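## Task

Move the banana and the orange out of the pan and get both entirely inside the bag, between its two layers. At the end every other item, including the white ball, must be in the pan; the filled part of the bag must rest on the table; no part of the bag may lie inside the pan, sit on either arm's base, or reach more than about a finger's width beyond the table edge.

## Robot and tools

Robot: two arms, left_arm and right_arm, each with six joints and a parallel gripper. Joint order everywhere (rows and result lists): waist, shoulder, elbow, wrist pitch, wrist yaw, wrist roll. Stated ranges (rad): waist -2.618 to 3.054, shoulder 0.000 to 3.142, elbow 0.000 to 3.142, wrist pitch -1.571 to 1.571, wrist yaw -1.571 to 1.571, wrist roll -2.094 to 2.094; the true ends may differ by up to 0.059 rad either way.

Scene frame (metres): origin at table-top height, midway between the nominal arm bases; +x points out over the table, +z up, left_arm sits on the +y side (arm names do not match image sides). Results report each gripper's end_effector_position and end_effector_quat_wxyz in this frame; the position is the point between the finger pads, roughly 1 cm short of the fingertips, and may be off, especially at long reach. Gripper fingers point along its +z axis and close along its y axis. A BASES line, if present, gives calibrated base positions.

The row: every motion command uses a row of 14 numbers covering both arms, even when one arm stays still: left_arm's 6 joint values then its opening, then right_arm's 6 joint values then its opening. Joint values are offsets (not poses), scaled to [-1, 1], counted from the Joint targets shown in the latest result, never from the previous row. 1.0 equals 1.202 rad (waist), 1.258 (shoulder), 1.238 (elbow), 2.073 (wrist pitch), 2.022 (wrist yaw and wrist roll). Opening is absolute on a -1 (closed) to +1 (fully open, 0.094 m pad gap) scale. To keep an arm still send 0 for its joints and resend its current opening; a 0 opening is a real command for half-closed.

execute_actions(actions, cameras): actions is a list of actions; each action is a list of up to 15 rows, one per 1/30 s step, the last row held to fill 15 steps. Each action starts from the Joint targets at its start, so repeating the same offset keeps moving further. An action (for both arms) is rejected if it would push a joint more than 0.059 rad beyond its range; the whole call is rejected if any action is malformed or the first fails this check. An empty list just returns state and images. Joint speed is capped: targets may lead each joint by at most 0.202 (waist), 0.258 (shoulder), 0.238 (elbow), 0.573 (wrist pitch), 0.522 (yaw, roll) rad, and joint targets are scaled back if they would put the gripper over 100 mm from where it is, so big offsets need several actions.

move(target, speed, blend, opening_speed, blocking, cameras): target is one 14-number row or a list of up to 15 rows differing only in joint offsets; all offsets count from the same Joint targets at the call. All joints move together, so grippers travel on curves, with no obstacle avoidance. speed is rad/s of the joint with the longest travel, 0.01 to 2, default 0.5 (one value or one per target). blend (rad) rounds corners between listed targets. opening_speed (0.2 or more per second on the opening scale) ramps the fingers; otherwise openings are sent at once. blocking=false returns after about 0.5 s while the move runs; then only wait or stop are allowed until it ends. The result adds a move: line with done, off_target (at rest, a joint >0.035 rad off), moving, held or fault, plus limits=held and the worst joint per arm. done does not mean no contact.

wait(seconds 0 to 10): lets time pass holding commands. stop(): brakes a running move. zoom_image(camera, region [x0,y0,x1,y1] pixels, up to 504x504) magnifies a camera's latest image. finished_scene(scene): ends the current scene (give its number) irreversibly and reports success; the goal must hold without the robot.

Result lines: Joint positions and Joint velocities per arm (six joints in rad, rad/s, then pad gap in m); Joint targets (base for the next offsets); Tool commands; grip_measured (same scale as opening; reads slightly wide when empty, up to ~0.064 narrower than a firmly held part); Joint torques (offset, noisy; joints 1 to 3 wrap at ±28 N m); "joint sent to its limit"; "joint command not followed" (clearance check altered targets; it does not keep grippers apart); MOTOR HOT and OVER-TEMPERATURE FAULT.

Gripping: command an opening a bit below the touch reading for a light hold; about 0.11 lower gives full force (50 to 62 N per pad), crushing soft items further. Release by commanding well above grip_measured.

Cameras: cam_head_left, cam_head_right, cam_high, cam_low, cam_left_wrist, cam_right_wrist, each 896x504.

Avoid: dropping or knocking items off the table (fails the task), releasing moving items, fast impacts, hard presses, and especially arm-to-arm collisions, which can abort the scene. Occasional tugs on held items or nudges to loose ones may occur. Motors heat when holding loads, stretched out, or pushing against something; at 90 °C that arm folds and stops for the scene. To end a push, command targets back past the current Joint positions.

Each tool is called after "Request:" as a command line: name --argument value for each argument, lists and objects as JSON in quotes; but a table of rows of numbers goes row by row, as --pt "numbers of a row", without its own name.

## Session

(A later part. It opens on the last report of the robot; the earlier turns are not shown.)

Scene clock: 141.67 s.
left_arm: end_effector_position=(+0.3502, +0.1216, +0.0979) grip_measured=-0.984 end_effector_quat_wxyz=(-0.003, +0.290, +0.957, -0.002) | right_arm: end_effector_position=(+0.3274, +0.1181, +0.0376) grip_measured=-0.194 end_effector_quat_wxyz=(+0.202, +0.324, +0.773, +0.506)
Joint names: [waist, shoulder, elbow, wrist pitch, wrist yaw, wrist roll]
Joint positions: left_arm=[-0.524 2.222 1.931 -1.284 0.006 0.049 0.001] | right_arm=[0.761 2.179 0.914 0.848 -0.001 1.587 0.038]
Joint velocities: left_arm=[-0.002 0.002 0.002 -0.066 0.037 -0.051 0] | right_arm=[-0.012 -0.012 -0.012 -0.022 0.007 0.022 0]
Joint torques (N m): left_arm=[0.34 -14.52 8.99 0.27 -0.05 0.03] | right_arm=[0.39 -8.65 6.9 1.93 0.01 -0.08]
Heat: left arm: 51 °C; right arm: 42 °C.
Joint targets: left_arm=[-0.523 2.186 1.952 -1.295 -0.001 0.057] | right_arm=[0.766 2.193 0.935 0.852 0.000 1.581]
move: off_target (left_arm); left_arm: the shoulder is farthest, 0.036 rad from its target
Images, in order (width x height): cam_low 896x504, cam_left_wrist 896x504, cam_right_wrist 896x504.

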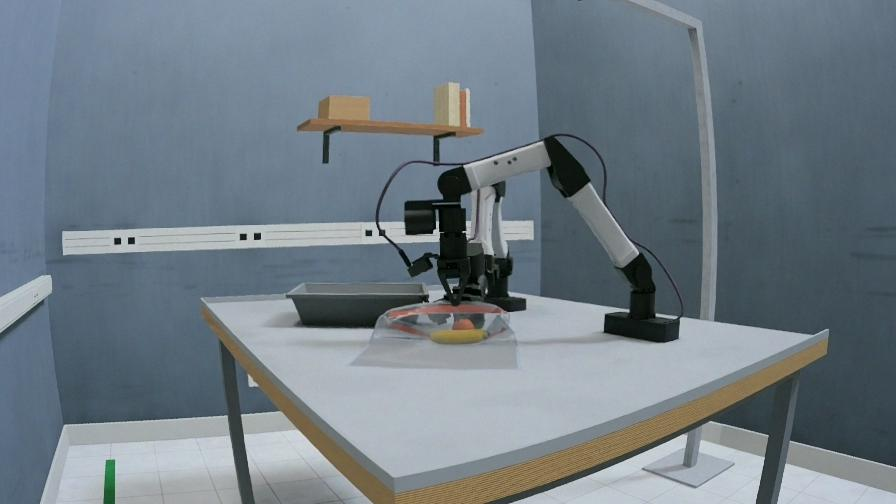

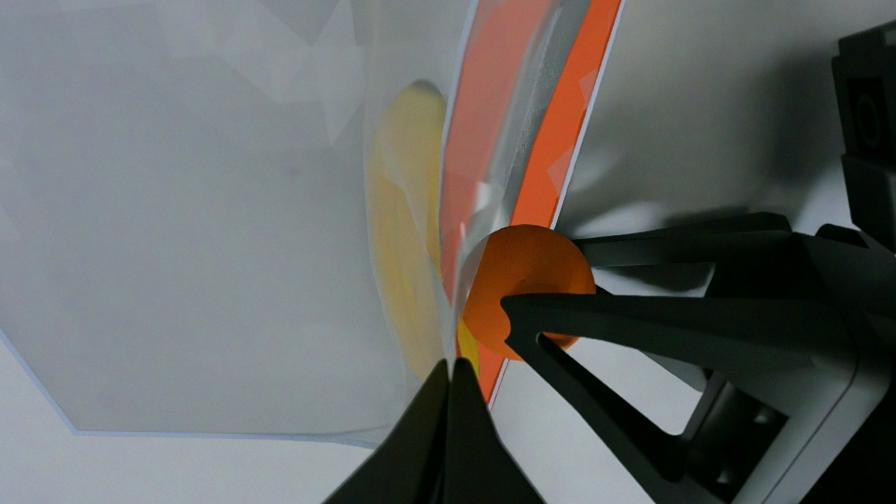

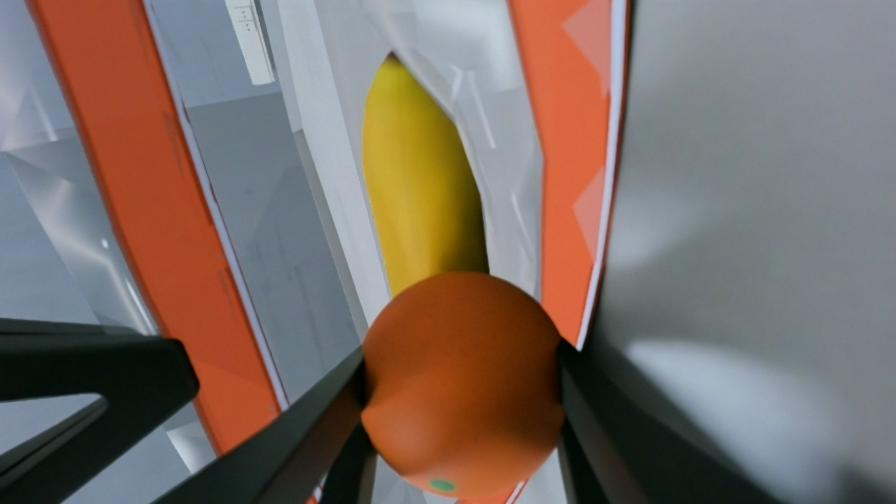

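Request:
move --target '[0,0,0,0,0,0,-1,-0.0216,0.0445,0.0961,-0.030,0,0,-0.22]' --speed 0.15 --cameras '[]'

Request:
move --target '[0,0,0,0,0,0,-1,0,0,0,0,0,0,0.12]' --opening_speed 0.25 --cameras '["cam_right_wrist","cam_left_wrist","cam_low"]'

Request:
zoom_image --camera "cam_low" --region '[360, 250, 560, 370]'

Scene clock: 144.00 s.
left_arm: end_effector_position=(+0.3502, +0.1216, +0.0979) grip_measured=-0.984 end_effector_quat_wxyz=(-0.003, +0.290, +0.957, -0.002) | right_arm: end_effector_position=(+0.3505, +0.1304, +0.0375) grip_measured=-0.194 end_effector_quat_wxyz=(+0.206, +0.329, +0.771, +0.505)
Joint names: [waist, shoulder, elbow, wrist pitch, wrist yaw, wrist roll]
Joint positions: left_arm=[-0.524 2.222 1.931 -1.284 0.006 0.049 0.001] | right_arm=[0.747 2.235 1.031 0.786 -0.001 1.587 0.038]
Joint velocities: left_arm=[0.002 0.002 0.002 -0.007 -0.051 -0.022 -0.001] | right_arm=[0.022 -0.002 0.012 -0.022 -0.007 0.051 0]
Joint torques (N m): left_arm=[0.34 -14.46 8.98 0.27 -0.05 0.02] | right_arm=[-0.65 -9.26 7.32 1.92 0.01 -0.08]
Heat: left arm: 51 °C; right arm: 42 °C.
Joint targets: left_arm=[-0.523 2.186 1.952 -1.295 -0.001 0.057] | right_arm=[0.740 2.249 1.054 0.790 0.000 1.581]
move: off_target (left_arm); left_arm: the shoulder is farthest, 0.036 rad from its target
No camera images: "cameras" was empty.

Scene clock: 145.57 s.
left_arm: end_effector_position=(+0.3502, +0.1216, +0.0979) grip_measured=-0.984 end_effector_quat_wxyz=(-0.003, +0.290, +0.957, -0.002) | right_arm: end_effector_position=(+0.3514, +0.1313, +0.0392) grip_measured=+0.118 end_effector_quat_wxyz=(+0.206, +0.328, +0.770, +0.507)
Joint names: [waist, shoulder, elbow, wrist pitch, wrist yaw, wrist roll]
Joint positions: left_arm=[-0.524 2.222 1.931 -1.284 0.006 0.049 0.001] | right_arm=[0.747 2.235 1.035 0.788 -0.001 1.587 0.053]
Joint velocities: left_arm=[-0.022 -0.017 -0.012 -0.022 -0.022 -0.022 0.002] | right_arm=[-0.002 0.007 0.007 0.022 -0.051 0.066 -0.001]
Joint torques (N m): left_arm=[0.27 -14.49 8.98 0.27 -0.05 0.03] | right_arm=[-0.58 -9.29 7.01 1.88 0.01 -0.08]
Heat: left arm: 51 °C; right arm: 43 °C.
Joint targets: left_arm=[-0.523 2.186 1.952 -1.295 -0.001 0.057] | right_arm=[0.740 2.249 1.054 0.790 0.000 1.581]
move: off_target (left_arm); left_arm: the shoulder is farthest, 0.036 rad from its target
Images, in order (width x height): cam_low 896x504, cam_left_wrist 896x504, cam_right_wrist 896x504.

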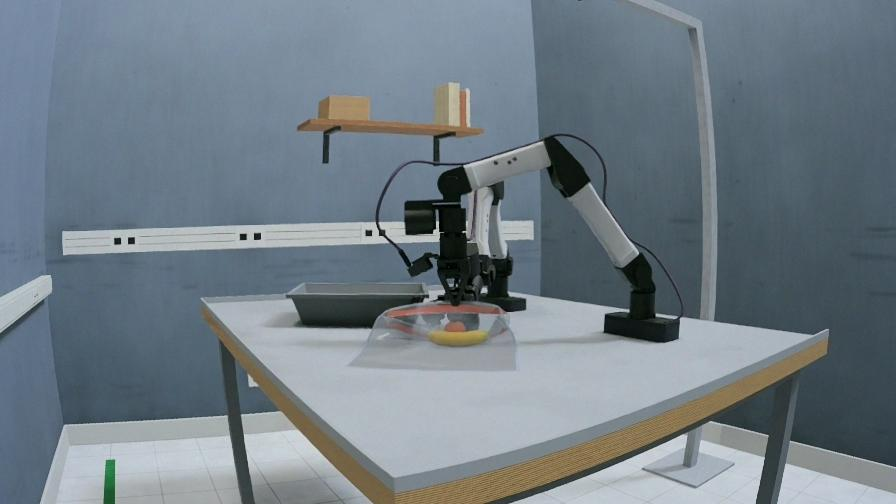

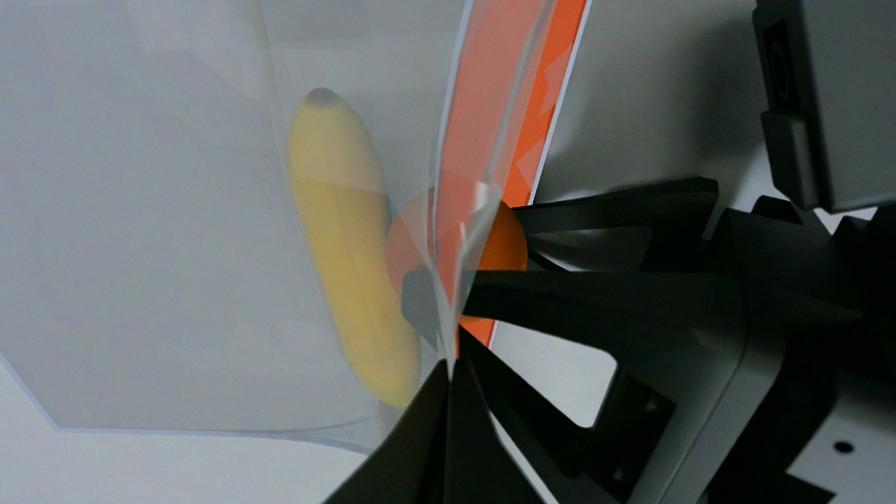

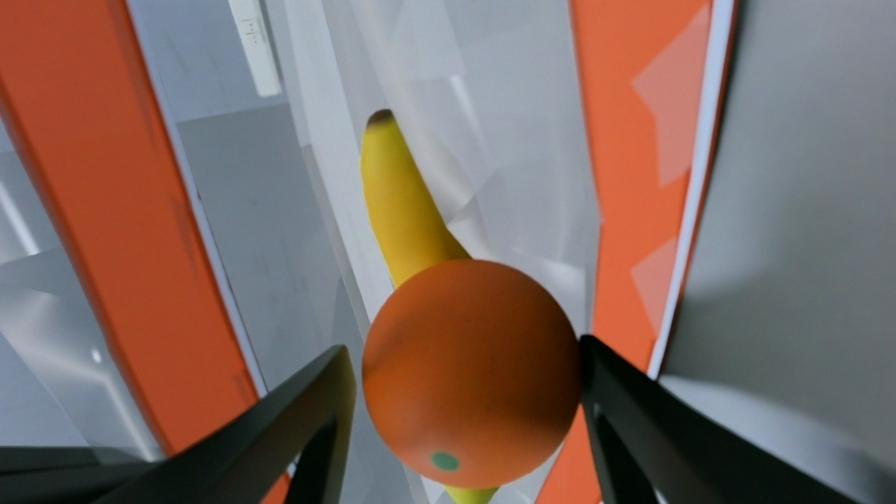

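Scaled by 2.520 from the camera's 896x504 image, which has a finer 1280x720 frame.

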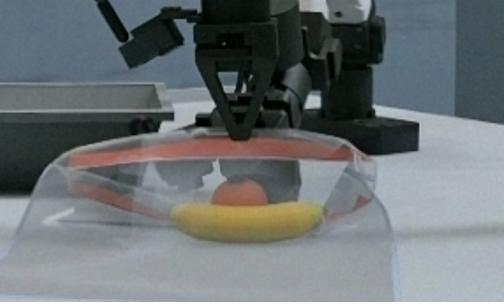

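Request:
move --pt "0 0 0 0 0 0 -1 0 -0.032 -0.0145 0.0097 0 0 0.12" --pt "0 0 0 0 0 0 -1 0 -0.1423 -0.2278 0.0709 0 0 0.12" --speed 0.15 --cameras '["cam_right_wrist","cam_left_wrist","cam_low"]'

Request:
zoom_image --camera "cam_low" --region '[360, 250, 560, 370]'

Scene clock: 148.47 s.
left_arm: end_effector_position=(+0.3502, +0.1216, +0.0979) grip_measured=-0.984 end_effector_quat_wxyz=(-0.003, +0.290, +0.957, -0.002) | right_arm: end_effector_position=(+0.3110, +0.0914, +0.0378) grip_measured=+0.119 end_effector_quat_wxyz=(+0.205, +0.329, +0.772, +0.504)
Joint names: [waist, shoulder, elbow, wrist pitch, wrist yaw, wrist roll]
Joint positions: left_arm=[-0.524 2.222 1.931 -1.284 0.006 0.049 0.001] | right_arm=[0.747 2.114 0.776 0.918 -0.001 1.587 0.053]
Joint velocities: left_arm=[0.002 -0.012 0.002 0.051 0.007 0.022 0.001] | right_arm=[-0.007 -0.022 -0.012 0.051 -0.051 0.007 -0.001]
Joint torques (N m): left_arm=[0.32 -14.48 8.96 0.27 -0.05 0.04] | right_arm=[-0.57 -12.85 4.05 2.02 0.01 -0.08]
Heat: left arm: 51 °C; right arm: 43 °C.
Joint targets: left_arm=[-0.523 2.186 1.952 -1.295 -0.001 0.057] | right_arm=[0.740 2.070 0.772 0.937 0.000 1.581]
move: off_target (left_arm, right_arm); left_arm: the shoulder is farthest, 0.036 rad from its target; right_arm: the shoulder is farthest, 0.044 rad from its target
Images, in order (width x height): cam_low 896x504, cam_left_wrist 896x504, cam_right_wrist 896x504.

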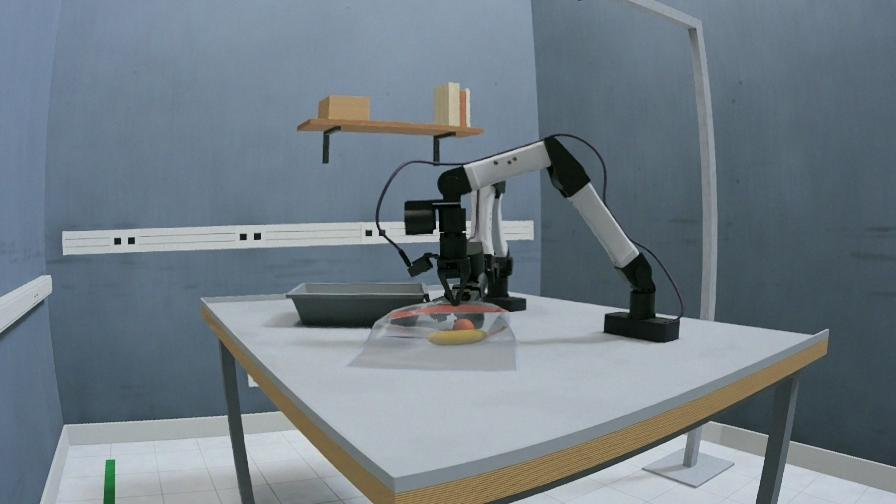

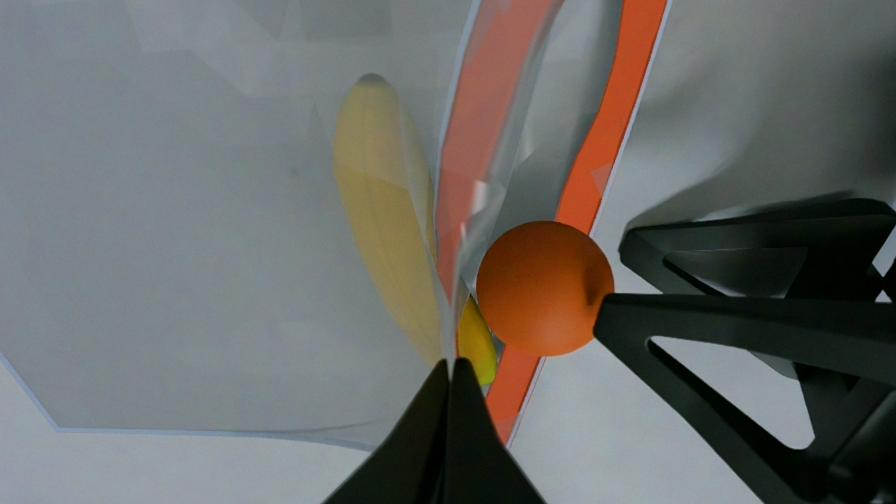

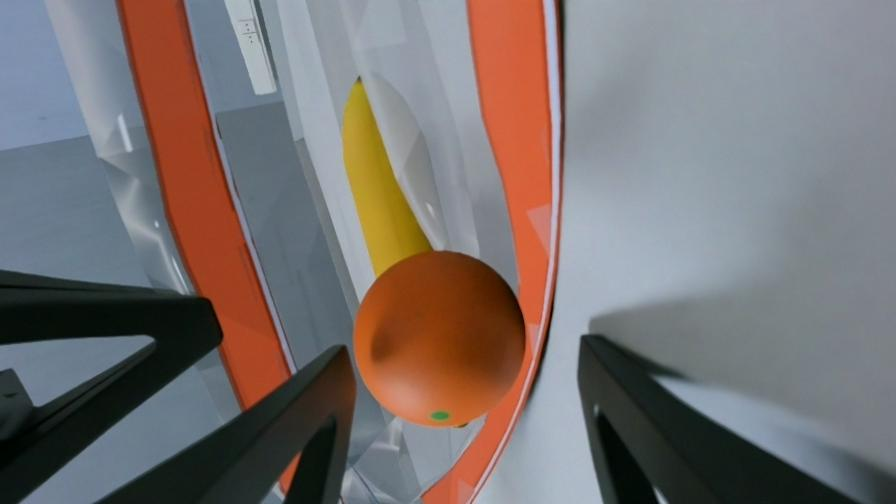

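Scaled by 2.520 from the camera's 896x504 image, which has a finer 1280x720 frame.

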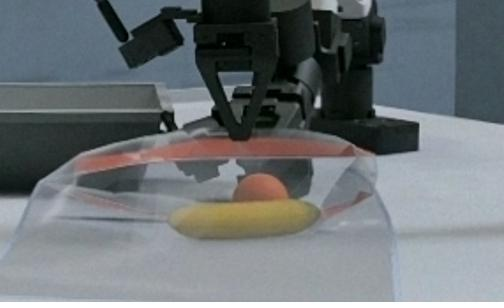

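Request:
execute_actions --actions '[]' --cameras '["cam_low","cam_left_wrist","cam_right_wrist"]'

Scene clock: 149.63 s.
left_arm: end_effector_position=(+0.3502, +0.1216, +0.0979) grip_measured=-0.984 end_effector_quat_wxyz=(-0.003, +0.290, +0.957, -0.002) | right_arm: end_effector_position=(+0.3110, +0.0914, +0.0378) grip_measured=+0.119 end_effector_quat_wxyz=(+0.205, +0.329, +0.772, +0.504)
Joint names: [waist, shoulder, elbow, wrist pitch, wrist yaw, wrist roll]
Joint positions: left_arm=[-0.524 2.222 1.931 -1.284 0.006 0.049 0.001] | right_arm=[0.747 2.114 0.776 0.918 -0.001 1.587 0.053]
Joint velocities: left_arm=[-0.017 -0.012 -0.017 -0.007 0.022 -0.022 -0.001] | right_arm=[-0.022 -0.002 0.022 -0.051 -0.022 -0.037 0.001]
Joint torques (N m): left_arm=[0.32 -14.5 8.99 0.27 -0.05 0.02] | right_arm=[-0.55 -12.85 4.1 2.04 0.01 -0.08]
Heat: left arm: 52 °C; right arm: 44 °C.
Joint targets: left_arm=[-0.523 2.186 1.952 -1.295 -0.001 0.057] | right_arm=[0.740 2.070 0.772 0.937 0.000 1.581]
Tool commands: left_gripper/opening=-1.0 right_gripper/opening=+0.12
Images, in order (width x height): cam_low 896x504, cam_left_wrist 896x504, cam_right_wrist 896x504.

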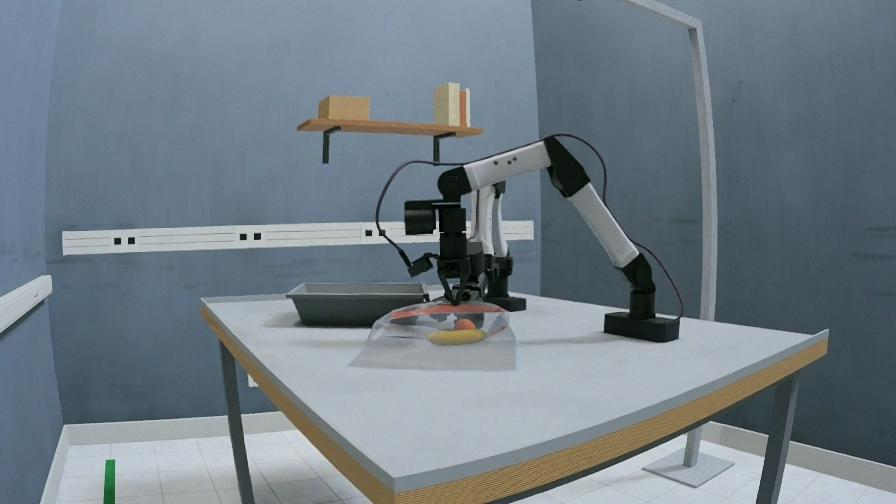

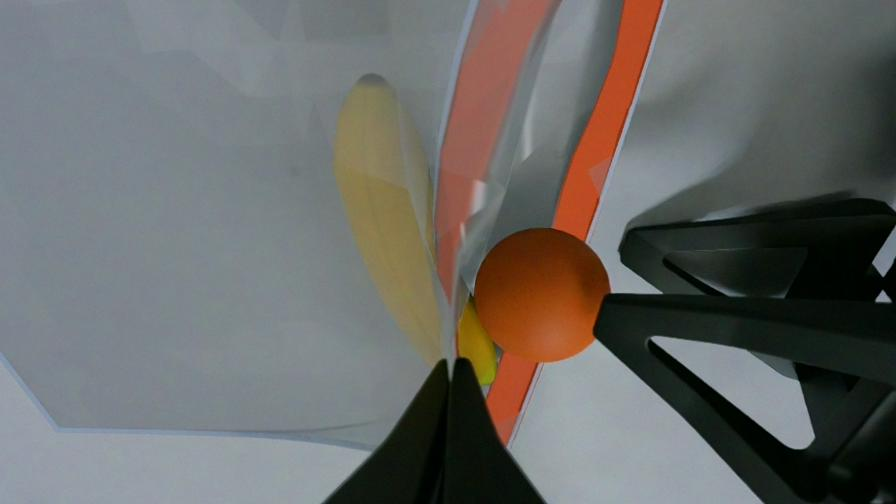

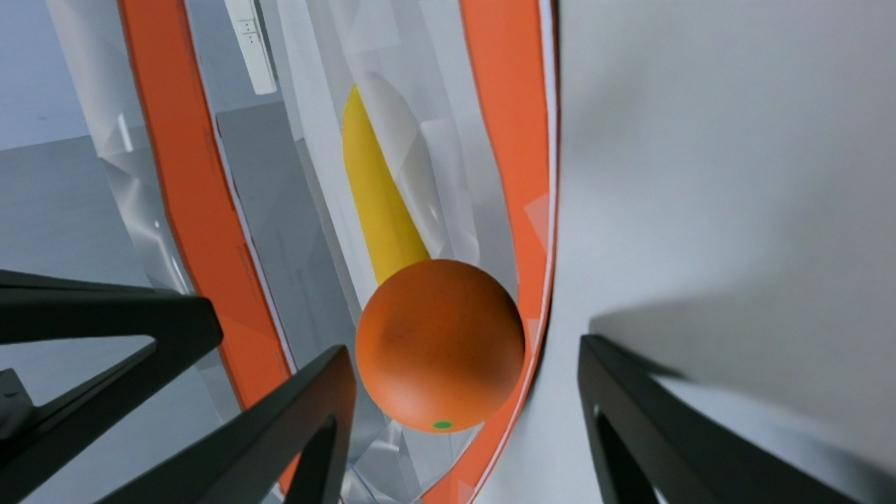

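Request:
move --target '[0,0,0,0,0,0,-1,0,-0.0684,-0.1042,0.0203,0,0,0.12]' --speed 0.2 --cameras '["cam_left_wrist"]'

Request:
move --target '[0,0,0,0,0,0,-1,0,0,0,0,0,0,-1]' --opening_speed 1.0 --cameras '["cam_left_wrist","cam_right_wrist"]'

Scene clock: 151.57 s.
left_arm: end_effector_position=(+0.3502, +0.1216, +0.0979) grip_measured=-0.984 end_effector_quat_wxyz=(-0.003, +0.290, +0.957, -0.002) | right_arm: end_effector_position=(+0.2897, +0.0703, +0.0443) grip_measured=+0.119 end_effector_quat_wxyz=(+0.205, +0.329, +0.772, +0.504)
Joint names: [waist, shoulder, elbow, wrist pitch, wrist yaw, wrist roll]
Joint positions: left_arm=[-0.524 2.222 1.931 -1.284 0.006 0.049 0.001] | right_arm=[0.747 2.025 0.646 0.958 -0.001 1.587 0.053]
Joint velocities: left_arm=[-0.002 -0.017 0.007 0.007 0.095 -0.037 0] | right_arm=[0.002 -0.012 0.007 -0.051 -0.081 0.007 0]
Joint torques (N m): left_arm=[0.29 -14.49 8.98 0.27 -0.05 0.04] | right_arm=[-0.58 -11.71 3.96 2.07 0.01 -0.08]
Heat: left arm: 52 °C; right arm: 44 °C.
Joint targets: left_arm=[-0.523 2.186 1.952 -1.295 -0.001 0.057] | right_arm=[0.740 1.984 0.643 0.979 0.000 1.581]
move: off_target (left_arm, right_arm); left_arm: the shoulder is farthest, 0.036 rad from its target; right_arm: the shoulder is farthest, 0.041 rad from its target
Images, in order (width x height): cam_left_wrist 896x504.

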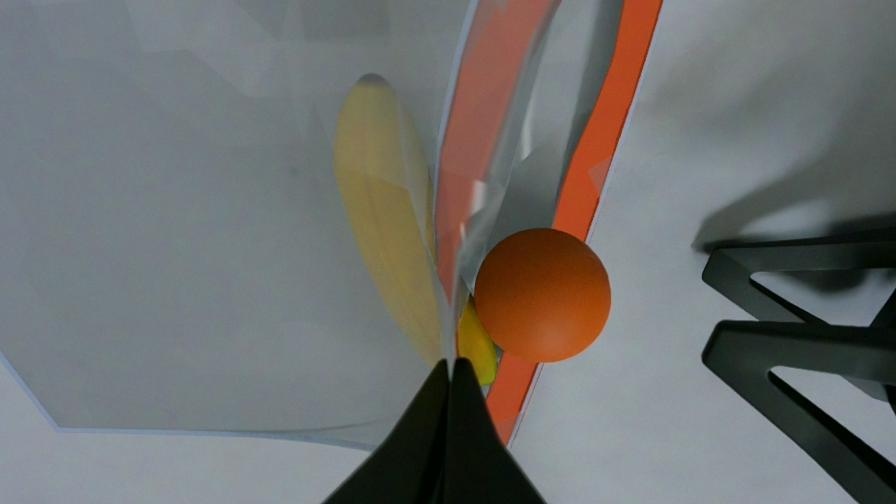

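Scene clock: 152.90 s.
left_arm: end_effector_position=(+0.3502, +0.1216, +0.0979) grip_measured=-0.984 end_effector_quat_wxyz=(-0.003, +0.290, +0.957, -0.002) | right_arm: end_effector_position=(+0.2898, +0.0704, +0.0445) grip_measured=-0.991 end_effector_quat_wxyz=(+0.205, +0.329, +0.772, +0.504)
Joint names: [waist, shoulder, elbow, wrist pitch, wrist yaw, wrist roll]
Joint positions: left_arm=[-0.524 2.222 1.931 -1.284 0.006 0.049 0.001] | right_arm=[0.747 2.025 0.646 0.959 -0.001 1.587 0]
Joint velocities: left_arm=[0.002 -0.017 0.017 0.037 0.007 -0.037 0] | right_arm=[-0.007 -0.007 0.002 0.022 -0.037 -0.022 -0.001]
Joint torques (N m): left_arm=[0.29 -14.48 8.94 0.27 -0.04 0.03] | right_arm=[-0.57 -11.71 3.96 2.05 0.01 -0.08]
Heat: left arm: 52 °C; right arm: 44 °C.
Joint targets: left_arm=[-0.523 2.186 1.952 -1.295 -0.001 0.057] | right_arm=[0.740 1.984 0.643 0.979 0.000 1.581]
move: off_target (left_arm, right_arm); left_arm: the shoulder is farthest, 0.036 rad from its target; right_arm: the shoulder is farthest, 0.041 rad from its target
Images, in order (width x height): cam_left_wrist 896x504, cam_right_wrist 896x504.

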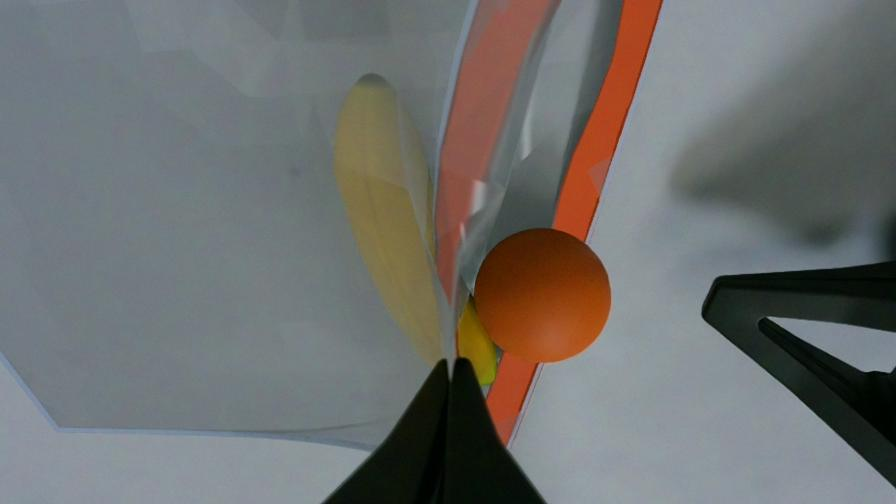

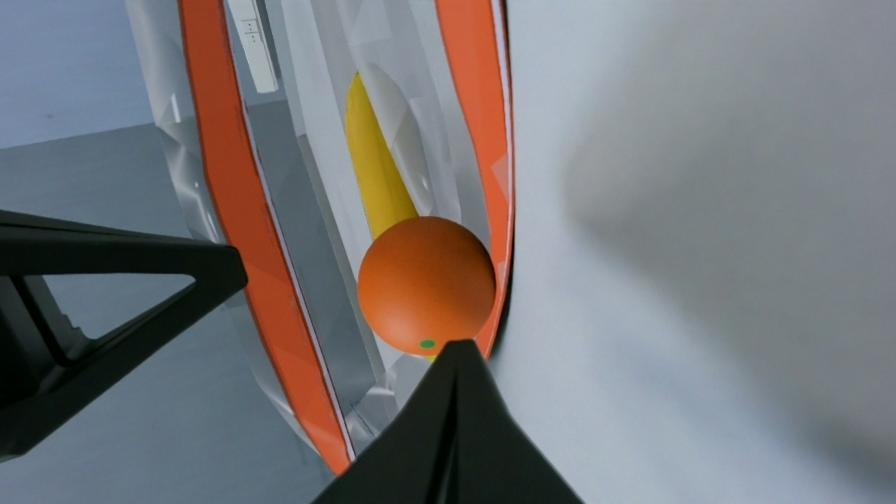

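Request:
move --pt "0 0 0 0 0 0 -1 0.0308 0 0 0 0 0 -1" --pt "0 0 0 0 0 0 -1 0.0308 0.1244 0.0897 0 0 0 -1" --pt "0 0 0 0 0 0 -1 0.0308 0.1868 0.235 -0.0487 0 0 -1" --speed '[0.3,0.2,0.15]' --cameras '["cam_left_wrist","cam_right_wrist","cam_low"]'

Scene clock: 157.03 s.
left_arm: end_effector_position=(+0.3502, +0.1216, +0.0979) grip_measured=-0.984 end_effector_quat_wxyz=(-0.003, +0.290, +0.957, -0.002) | right_arm: end_effector_position=(+0.3225, +0.1226, +0.0302) grip_measured=-0.991 end_effector_quat_wxyz=(+0.199, +0.319, +0.776, +0.507)
Joint names: [waist, shoulder, elbow, wrist pitch, wrist yaw, wrist roll]
Joint positions: left_arm=[-0.524 2.222 1.931 -1.284 0.006 0.049 0.001] | right_arm=[0.773 2.205 0.913 0.873 -0.002 1.587 0]
Joint velocities: left_arm=[-0.007 -0.007 0.007 0.022 -0.037 -0.022 0] | right_arm=[-0.002 -0.007 -0.007 0.007 0.007 -0.007 0]
Joint torques (N m): left_arm=[0.35 -14.49 8.98 0.28 -0.04 0.03] | right_arm=[0.49 -8.72 6.72 1.83 0.01 -0.08]
Heat: left arm: 52 °C; right arm: 44 °C.
Joint targets: left_arm=[-0.523 2.186 1.952 -1.295 -0.001 0.057] | right_arm=[0.777 2.219 0.934 0.878 0.000 1.581]
move: off_target (left_arm); left_arm: the shoulder is farthest, 0.036 rad from its target
Images, in order (width x height): cam_low 896x504, cam_left_wrist 896x504, cam_right_wrist 896x504.

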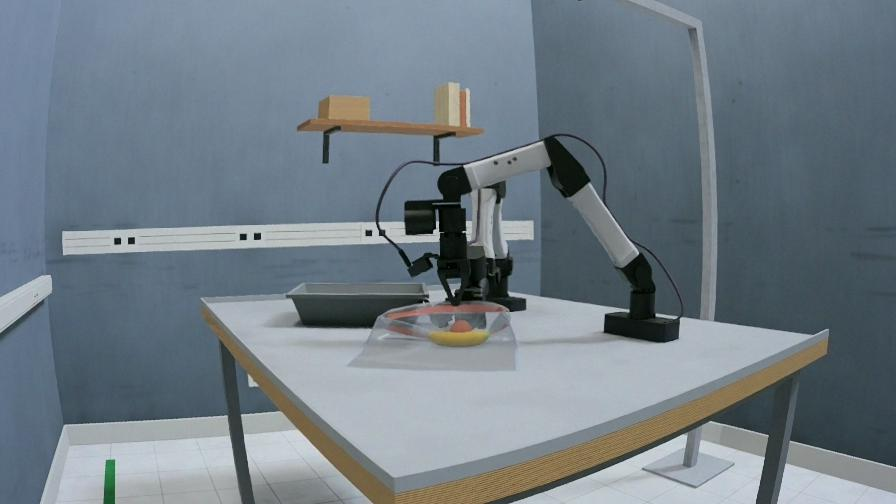

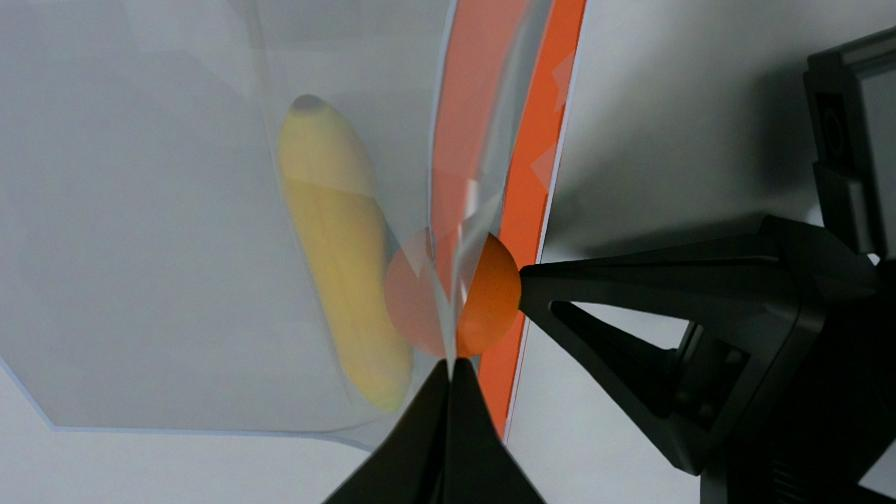

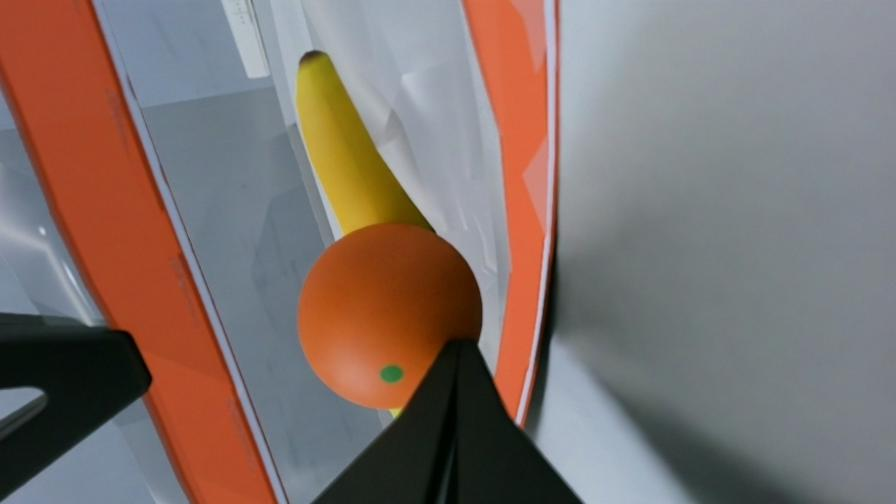

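Request:
move --target '[0,0,0,0,0,0,-1,0,0.0506,0.1148,-0.0379,0,0,-1]' --speed 0.15 --cameras '["cam_left_wrist","cam_right_wrist","cam_low"]'

Scene clock: 158.80 s.
left_arm: end_effector_position=(+0.3502, +0.1216, +0.0979) grip_measured=-0.984 end_effector_quat_wxyz=(-0.003, +0.290, +0.957, -0.002) | right_arm: end_effector_position=(+0.3431, +0.1441, +0.0304) grip_measured=-0.991 end_effector_quat_wxyz=(+0.199, +0.319, +0.776, +0.507)
Joint names: [waist, shoulder, elbow, wrist pitch, wrist yaw, wrist roll]
Joint positions: left_arm=[-0.524 2.222 1.931 -1.284 0.006 0.049 0.001] | right_arm=[0.773 2.268 1.054 0.796 -0.002 1.587 0]
Joint velocities: left_arm=[0.002 0.002 0.002 -0.037 0.081 -0.051 0] | right_arm=[-0.017 0.002 -0.002 -0.007 0.037 -0.095 -0.001]
Joint torques (N m): left_arm=[0.34 -14.49 8.95 0.27 -0.05 0.02] | right_arm=[0.38 -9.43 7.21 1.87 0.02 -0.08]
Heat: left arm: 52 °C; right arm: 44 °C.
Joint targets: left_arm=[-0.523 2.186 1.952 -1.295 -0.001 0.057] | right_arm=[0.777 2.283 1.076 0.799 0.000 1.581]
move: off_target (left_arm); left_arm: the shoulder is farthest, 0.036 rad from its target
Images, in order (width x height): cam_low 896x504, cam_left_wrist 896x504, cam_right_wrist 896x504.

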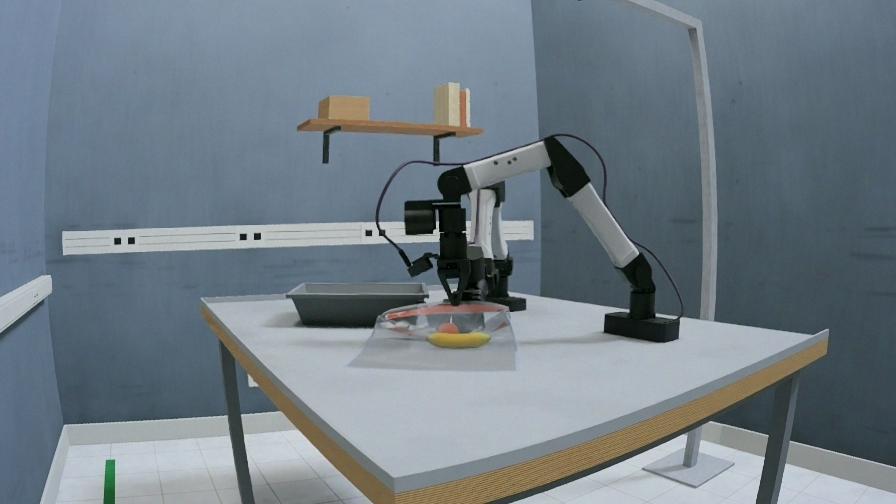

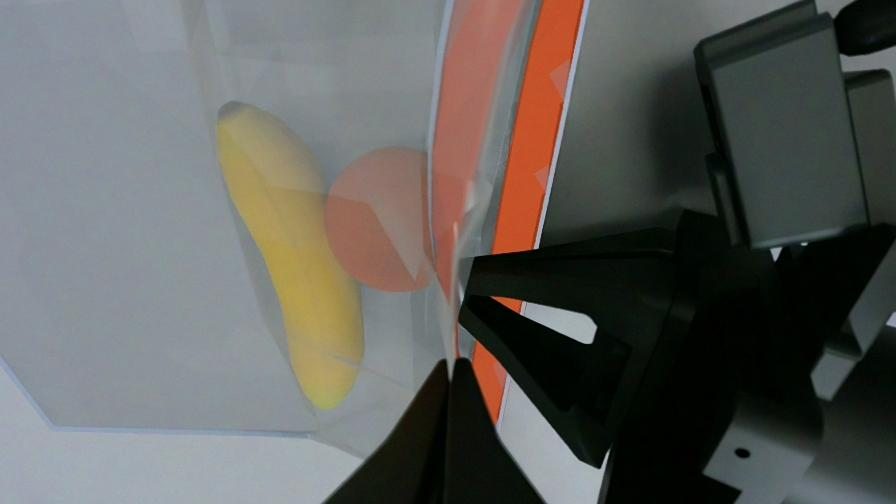

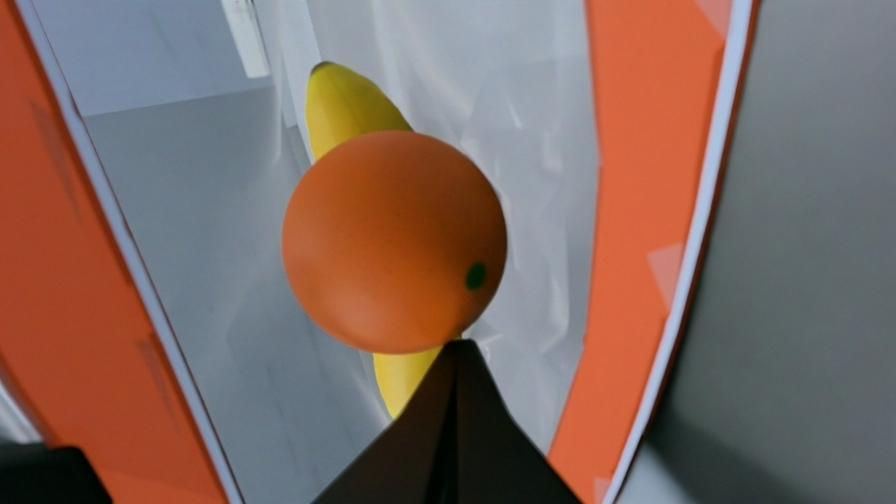

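Request:
move --pt "0 0 0 0 0 0 -1 0 -0.0358 -0.0162 0.005 0 0 -1" --pt "0 0 0 0 0 0 -1 0 -0.1137 -0.1882 0.0656 0 0 -1" --pt "0 0 0 0 0 0 -1 -0.0557 -0.0779 -0.172 0.0606 0 0 -1" --speed '[0.15,0.3,0.2]' --cameras '["cam_left_wrist","cam_right_wrist"]'

Scene clock: 161.90 s.
left_arm: end_effector_position=(+0.3502, +0.1216, +0.0979) grip_measured=-0.984 end_effector_quat_wxyz=(-0.003, +0.290, +0.957, -0.002) | right_arm: end_effector_position=(+0.3337, +0.0889, +0.0238) grip_measured=-0.991 end_effector_quat_wxyz=(+0.212, +0.343, +0.769, +0.495)
Joint names: [waist, shoulder, elbow, wrist pitch, wrist yaw, wrist roll]
Joint positions: left_arm=[-0.524 2.222 1.931 -1.284 0.006 0.049 0.001] | right_arm=[0.712 2.189 0.848 0.908 -0.001 1.585 0]
Joint velocities: left_arm=[-0.007 -0.002 -0.012 -0.095 0.051 -0.037 -0.001] | right_arm=[-0.007 -0.002 -0.007 0.007 0.066 0.007 0]
Joint torques (N m): left_arm=[0.34 -14.52 8.96 0.27 -0.05 0.03] | right_arm=[0.01 -9.92 5.89 2.01 0 -0.06]
Heat: left arm: 53 °C; right arm: 44 °C.
Joint targets: left_arm=[-0.523 2.186 1.952 -1.295 -0.001 0.057] | right_arm=[0.710 2.185 0.863 0.925 0.000 1.580]
move: off_target (left_arm); left_arm: the shoulder is farthest, 0.036 rad from its target
Images, in order (width x height): cam_left_wrist 896x504, cam_right_wrist 896x504.

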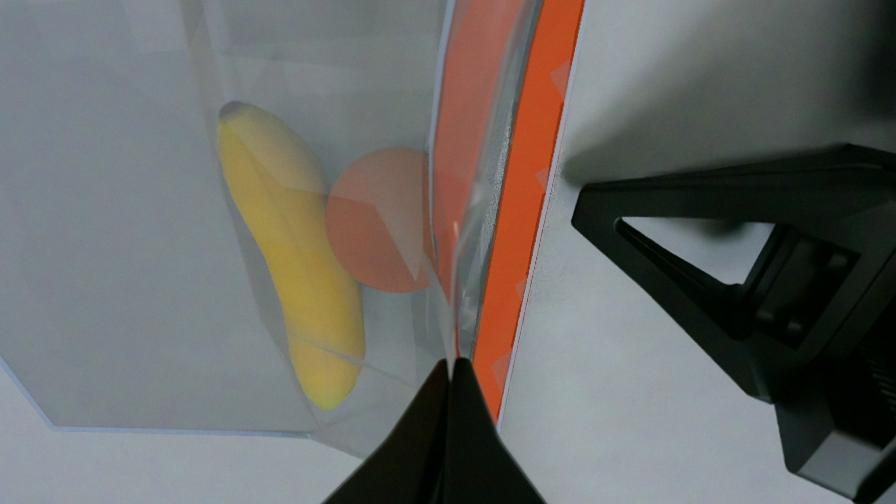

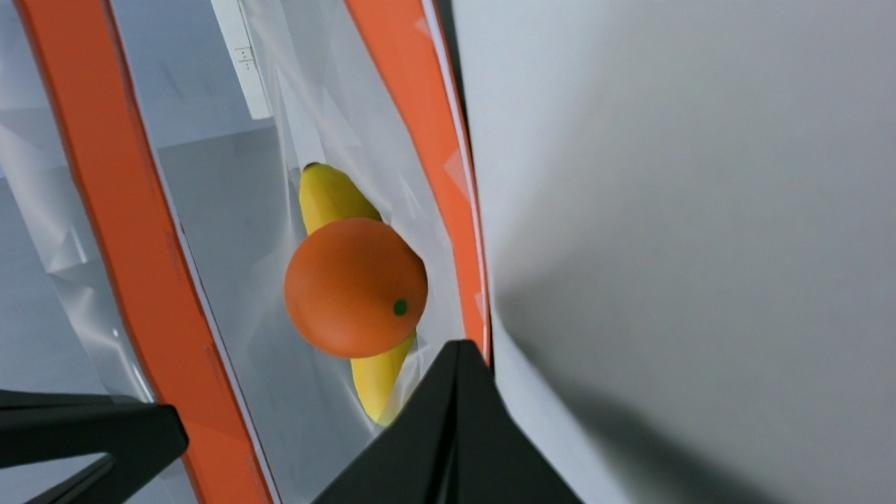

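Request:
move --pt "0 0 0 0 0 0 -1 0.0191 0.004 0.0525 -0.0289 0 0 -1" --pt "0 0 0 0 0 0 -1 0.0191 0.1049 0.2326 -0.0801 0 0 -1" --speed '[0.2,0.15]' --cameras '["cam_left_wrist","cam_right_wrist","cam_low"]'

Scene clock: 164.77 s.
left_arm: end_effector_position=(+0.3502, +0.1216, +0.0979) grip_measured=-0.984 end_effector_quat_wxyz=(-0.003, +0.290, +0.957, -0.002) | right_arm: end_effector_position=(+0.3717, +0.1367, +0.0304) grip_measured=-0.991 end_effector_quat_wxyz=(+0.211, +0.335, +0.769, +0.503)
Joint names: [waist, shoulder, elbow, wrist pitch, wrist yaw, wrist roll]
Joint positions: left_arm=[-0.524 2.222 1.931 -1.284 0.006 0.049 0.001] | right_arm=[0.728 2.302 1.128 0.756 -0.001 1.585 0]
Joint velocities: left_arm=[0.012 -0.002 -0.007 -0.051 -0.051 -0.037 -0.001] | right_arm=[0.017 -0.002 0.002 0.051 -0.037 -0.022 0.001]
Joint torques (N m): left_arm=[0.34 -14.5 8.95 0.26 -0.07 0.02] | right_arm=[0.53 -9.85 7.49 1.86 0 -0.06]
Heat: left arm: 53 °C; right arm: 44 °C.
Joint targets: left_arm=[-0.523 2.186 1.952 -1.295 -0.001 0.057] | right_arm=[0.734 2.317 1.151 0.759 0.000 1.580]
move: off_target (left_arm); left_arm: the shoulder is farthest, 0.036 rad from its target
Images, in order (width x height): cam_low 896x504, cam_left_wrist 896x504, cam_right_wrist 896x504.

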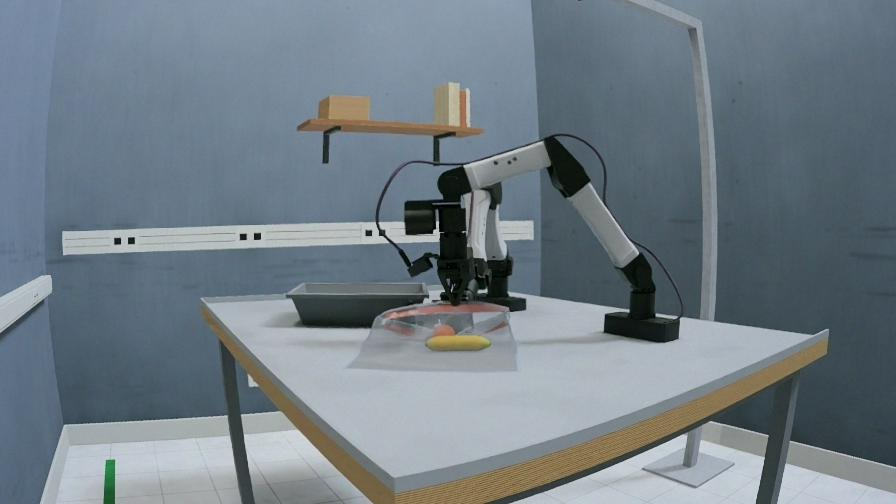

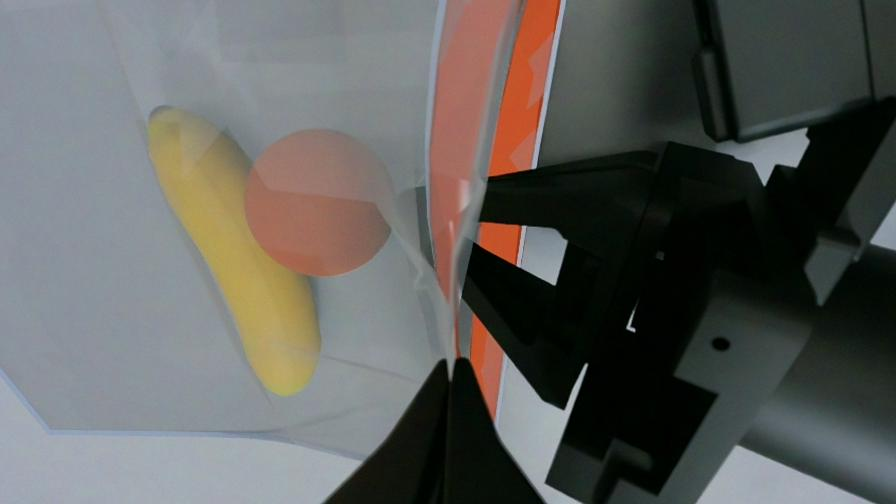

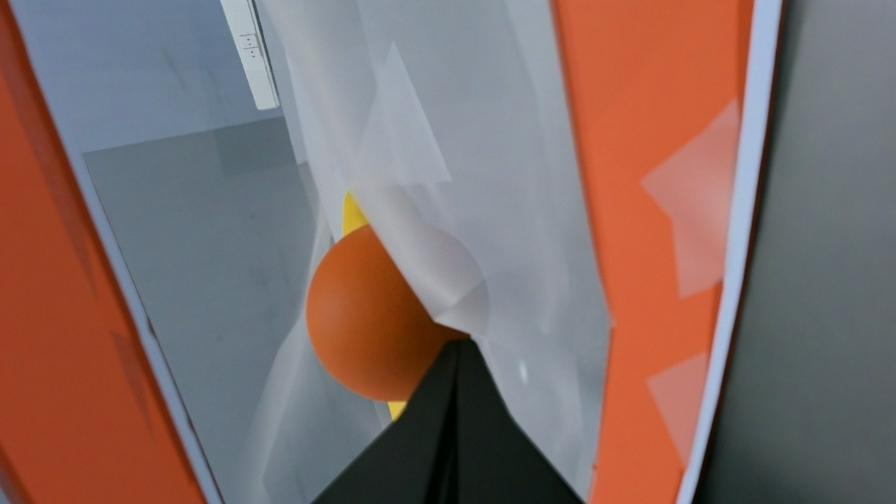

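Request:
move --pt "0 0 0 0 0 0 -1 0 -0.0358 -0.0162 0.005 0 0 -1" --pt "0 0 0 0 0 0 -1 0 -0.1407 -0.2488 0.0849 0 0 -1" --pt "0 0 0 0 0 0 -1 0 -0.2647 -0.4103 0.1061 0 0 -1" --pt "0 0 0 0 0 0 -1 0 -0.5882 -0.6147 0.0318 0 0 -1" --pt "0 0 0 0 0 0 -1 -0.2113 -0.9006 -0.4443 -0.3256 0 0 -1" --pt "0 0 0 0 0 0 -1 -0.2113 -1.21 -0.4443 -0.3256 0 0 -1" --speed '[0.15,0.3,0.5,0.8,0.9,0.9]' --blend '[0,0.03,0.05,0.1,0.15,0]' --cameras '["cam_left_wrist","cam_high","cam_low"]'

every number of target 6 of 6 must lie in its column's range; nothing of the call was run
Scene clock: 165.53 s.
left_arm: end_effector_position=(+0.3502, +0.1216, +0.0979) grip_measured=-0.984 end_effector_quat_wxyz=(-0.003, +0.290, +0.957, -0.002) | right_arm: end_effector_position=(+0.3716, +0.1366, +0.0302) grip_measured=-0.991 end_effector_quat_wxyz=(+0.211, +0.335, +0.769, +0.502)
Joint names: [waist, shoulder, elbow, wrist pitch, wrist yaw, wrist roll]
Joint positions: left_arm=[-0.524 2.222 1.931 -1.284 0.006 0.049 0.001] | right_arm=[0.728 2.302 1.128 0.755 -0.001 1.585 0]
Joint velocities: left_arm=[0.007 -0.027 0.002 -0.007 0.022 0.051 0] | right_arm=[-0.012 -0.012 0.007 -0.007 -0.037 -0.037 0]
Joint torques (N m): left_arm=[0.32 -14.49 8.98 0.28 -0.05 0.03] | right_arm=[0.53 -9.84 7.51 1.9 0.01 -0.06]
Heat: left arm: 53 °C; right arm: 44 °C.
Joint targets: left_arm=[-0.523 2.186 1.952 -1.295 -0.001 0.057] | right_arm=[0.734 2.317 1.151 0.759 0.000 1.580]
Tool commands: left_gripper/opening=-1.0 right_gripper/opening=-1.0


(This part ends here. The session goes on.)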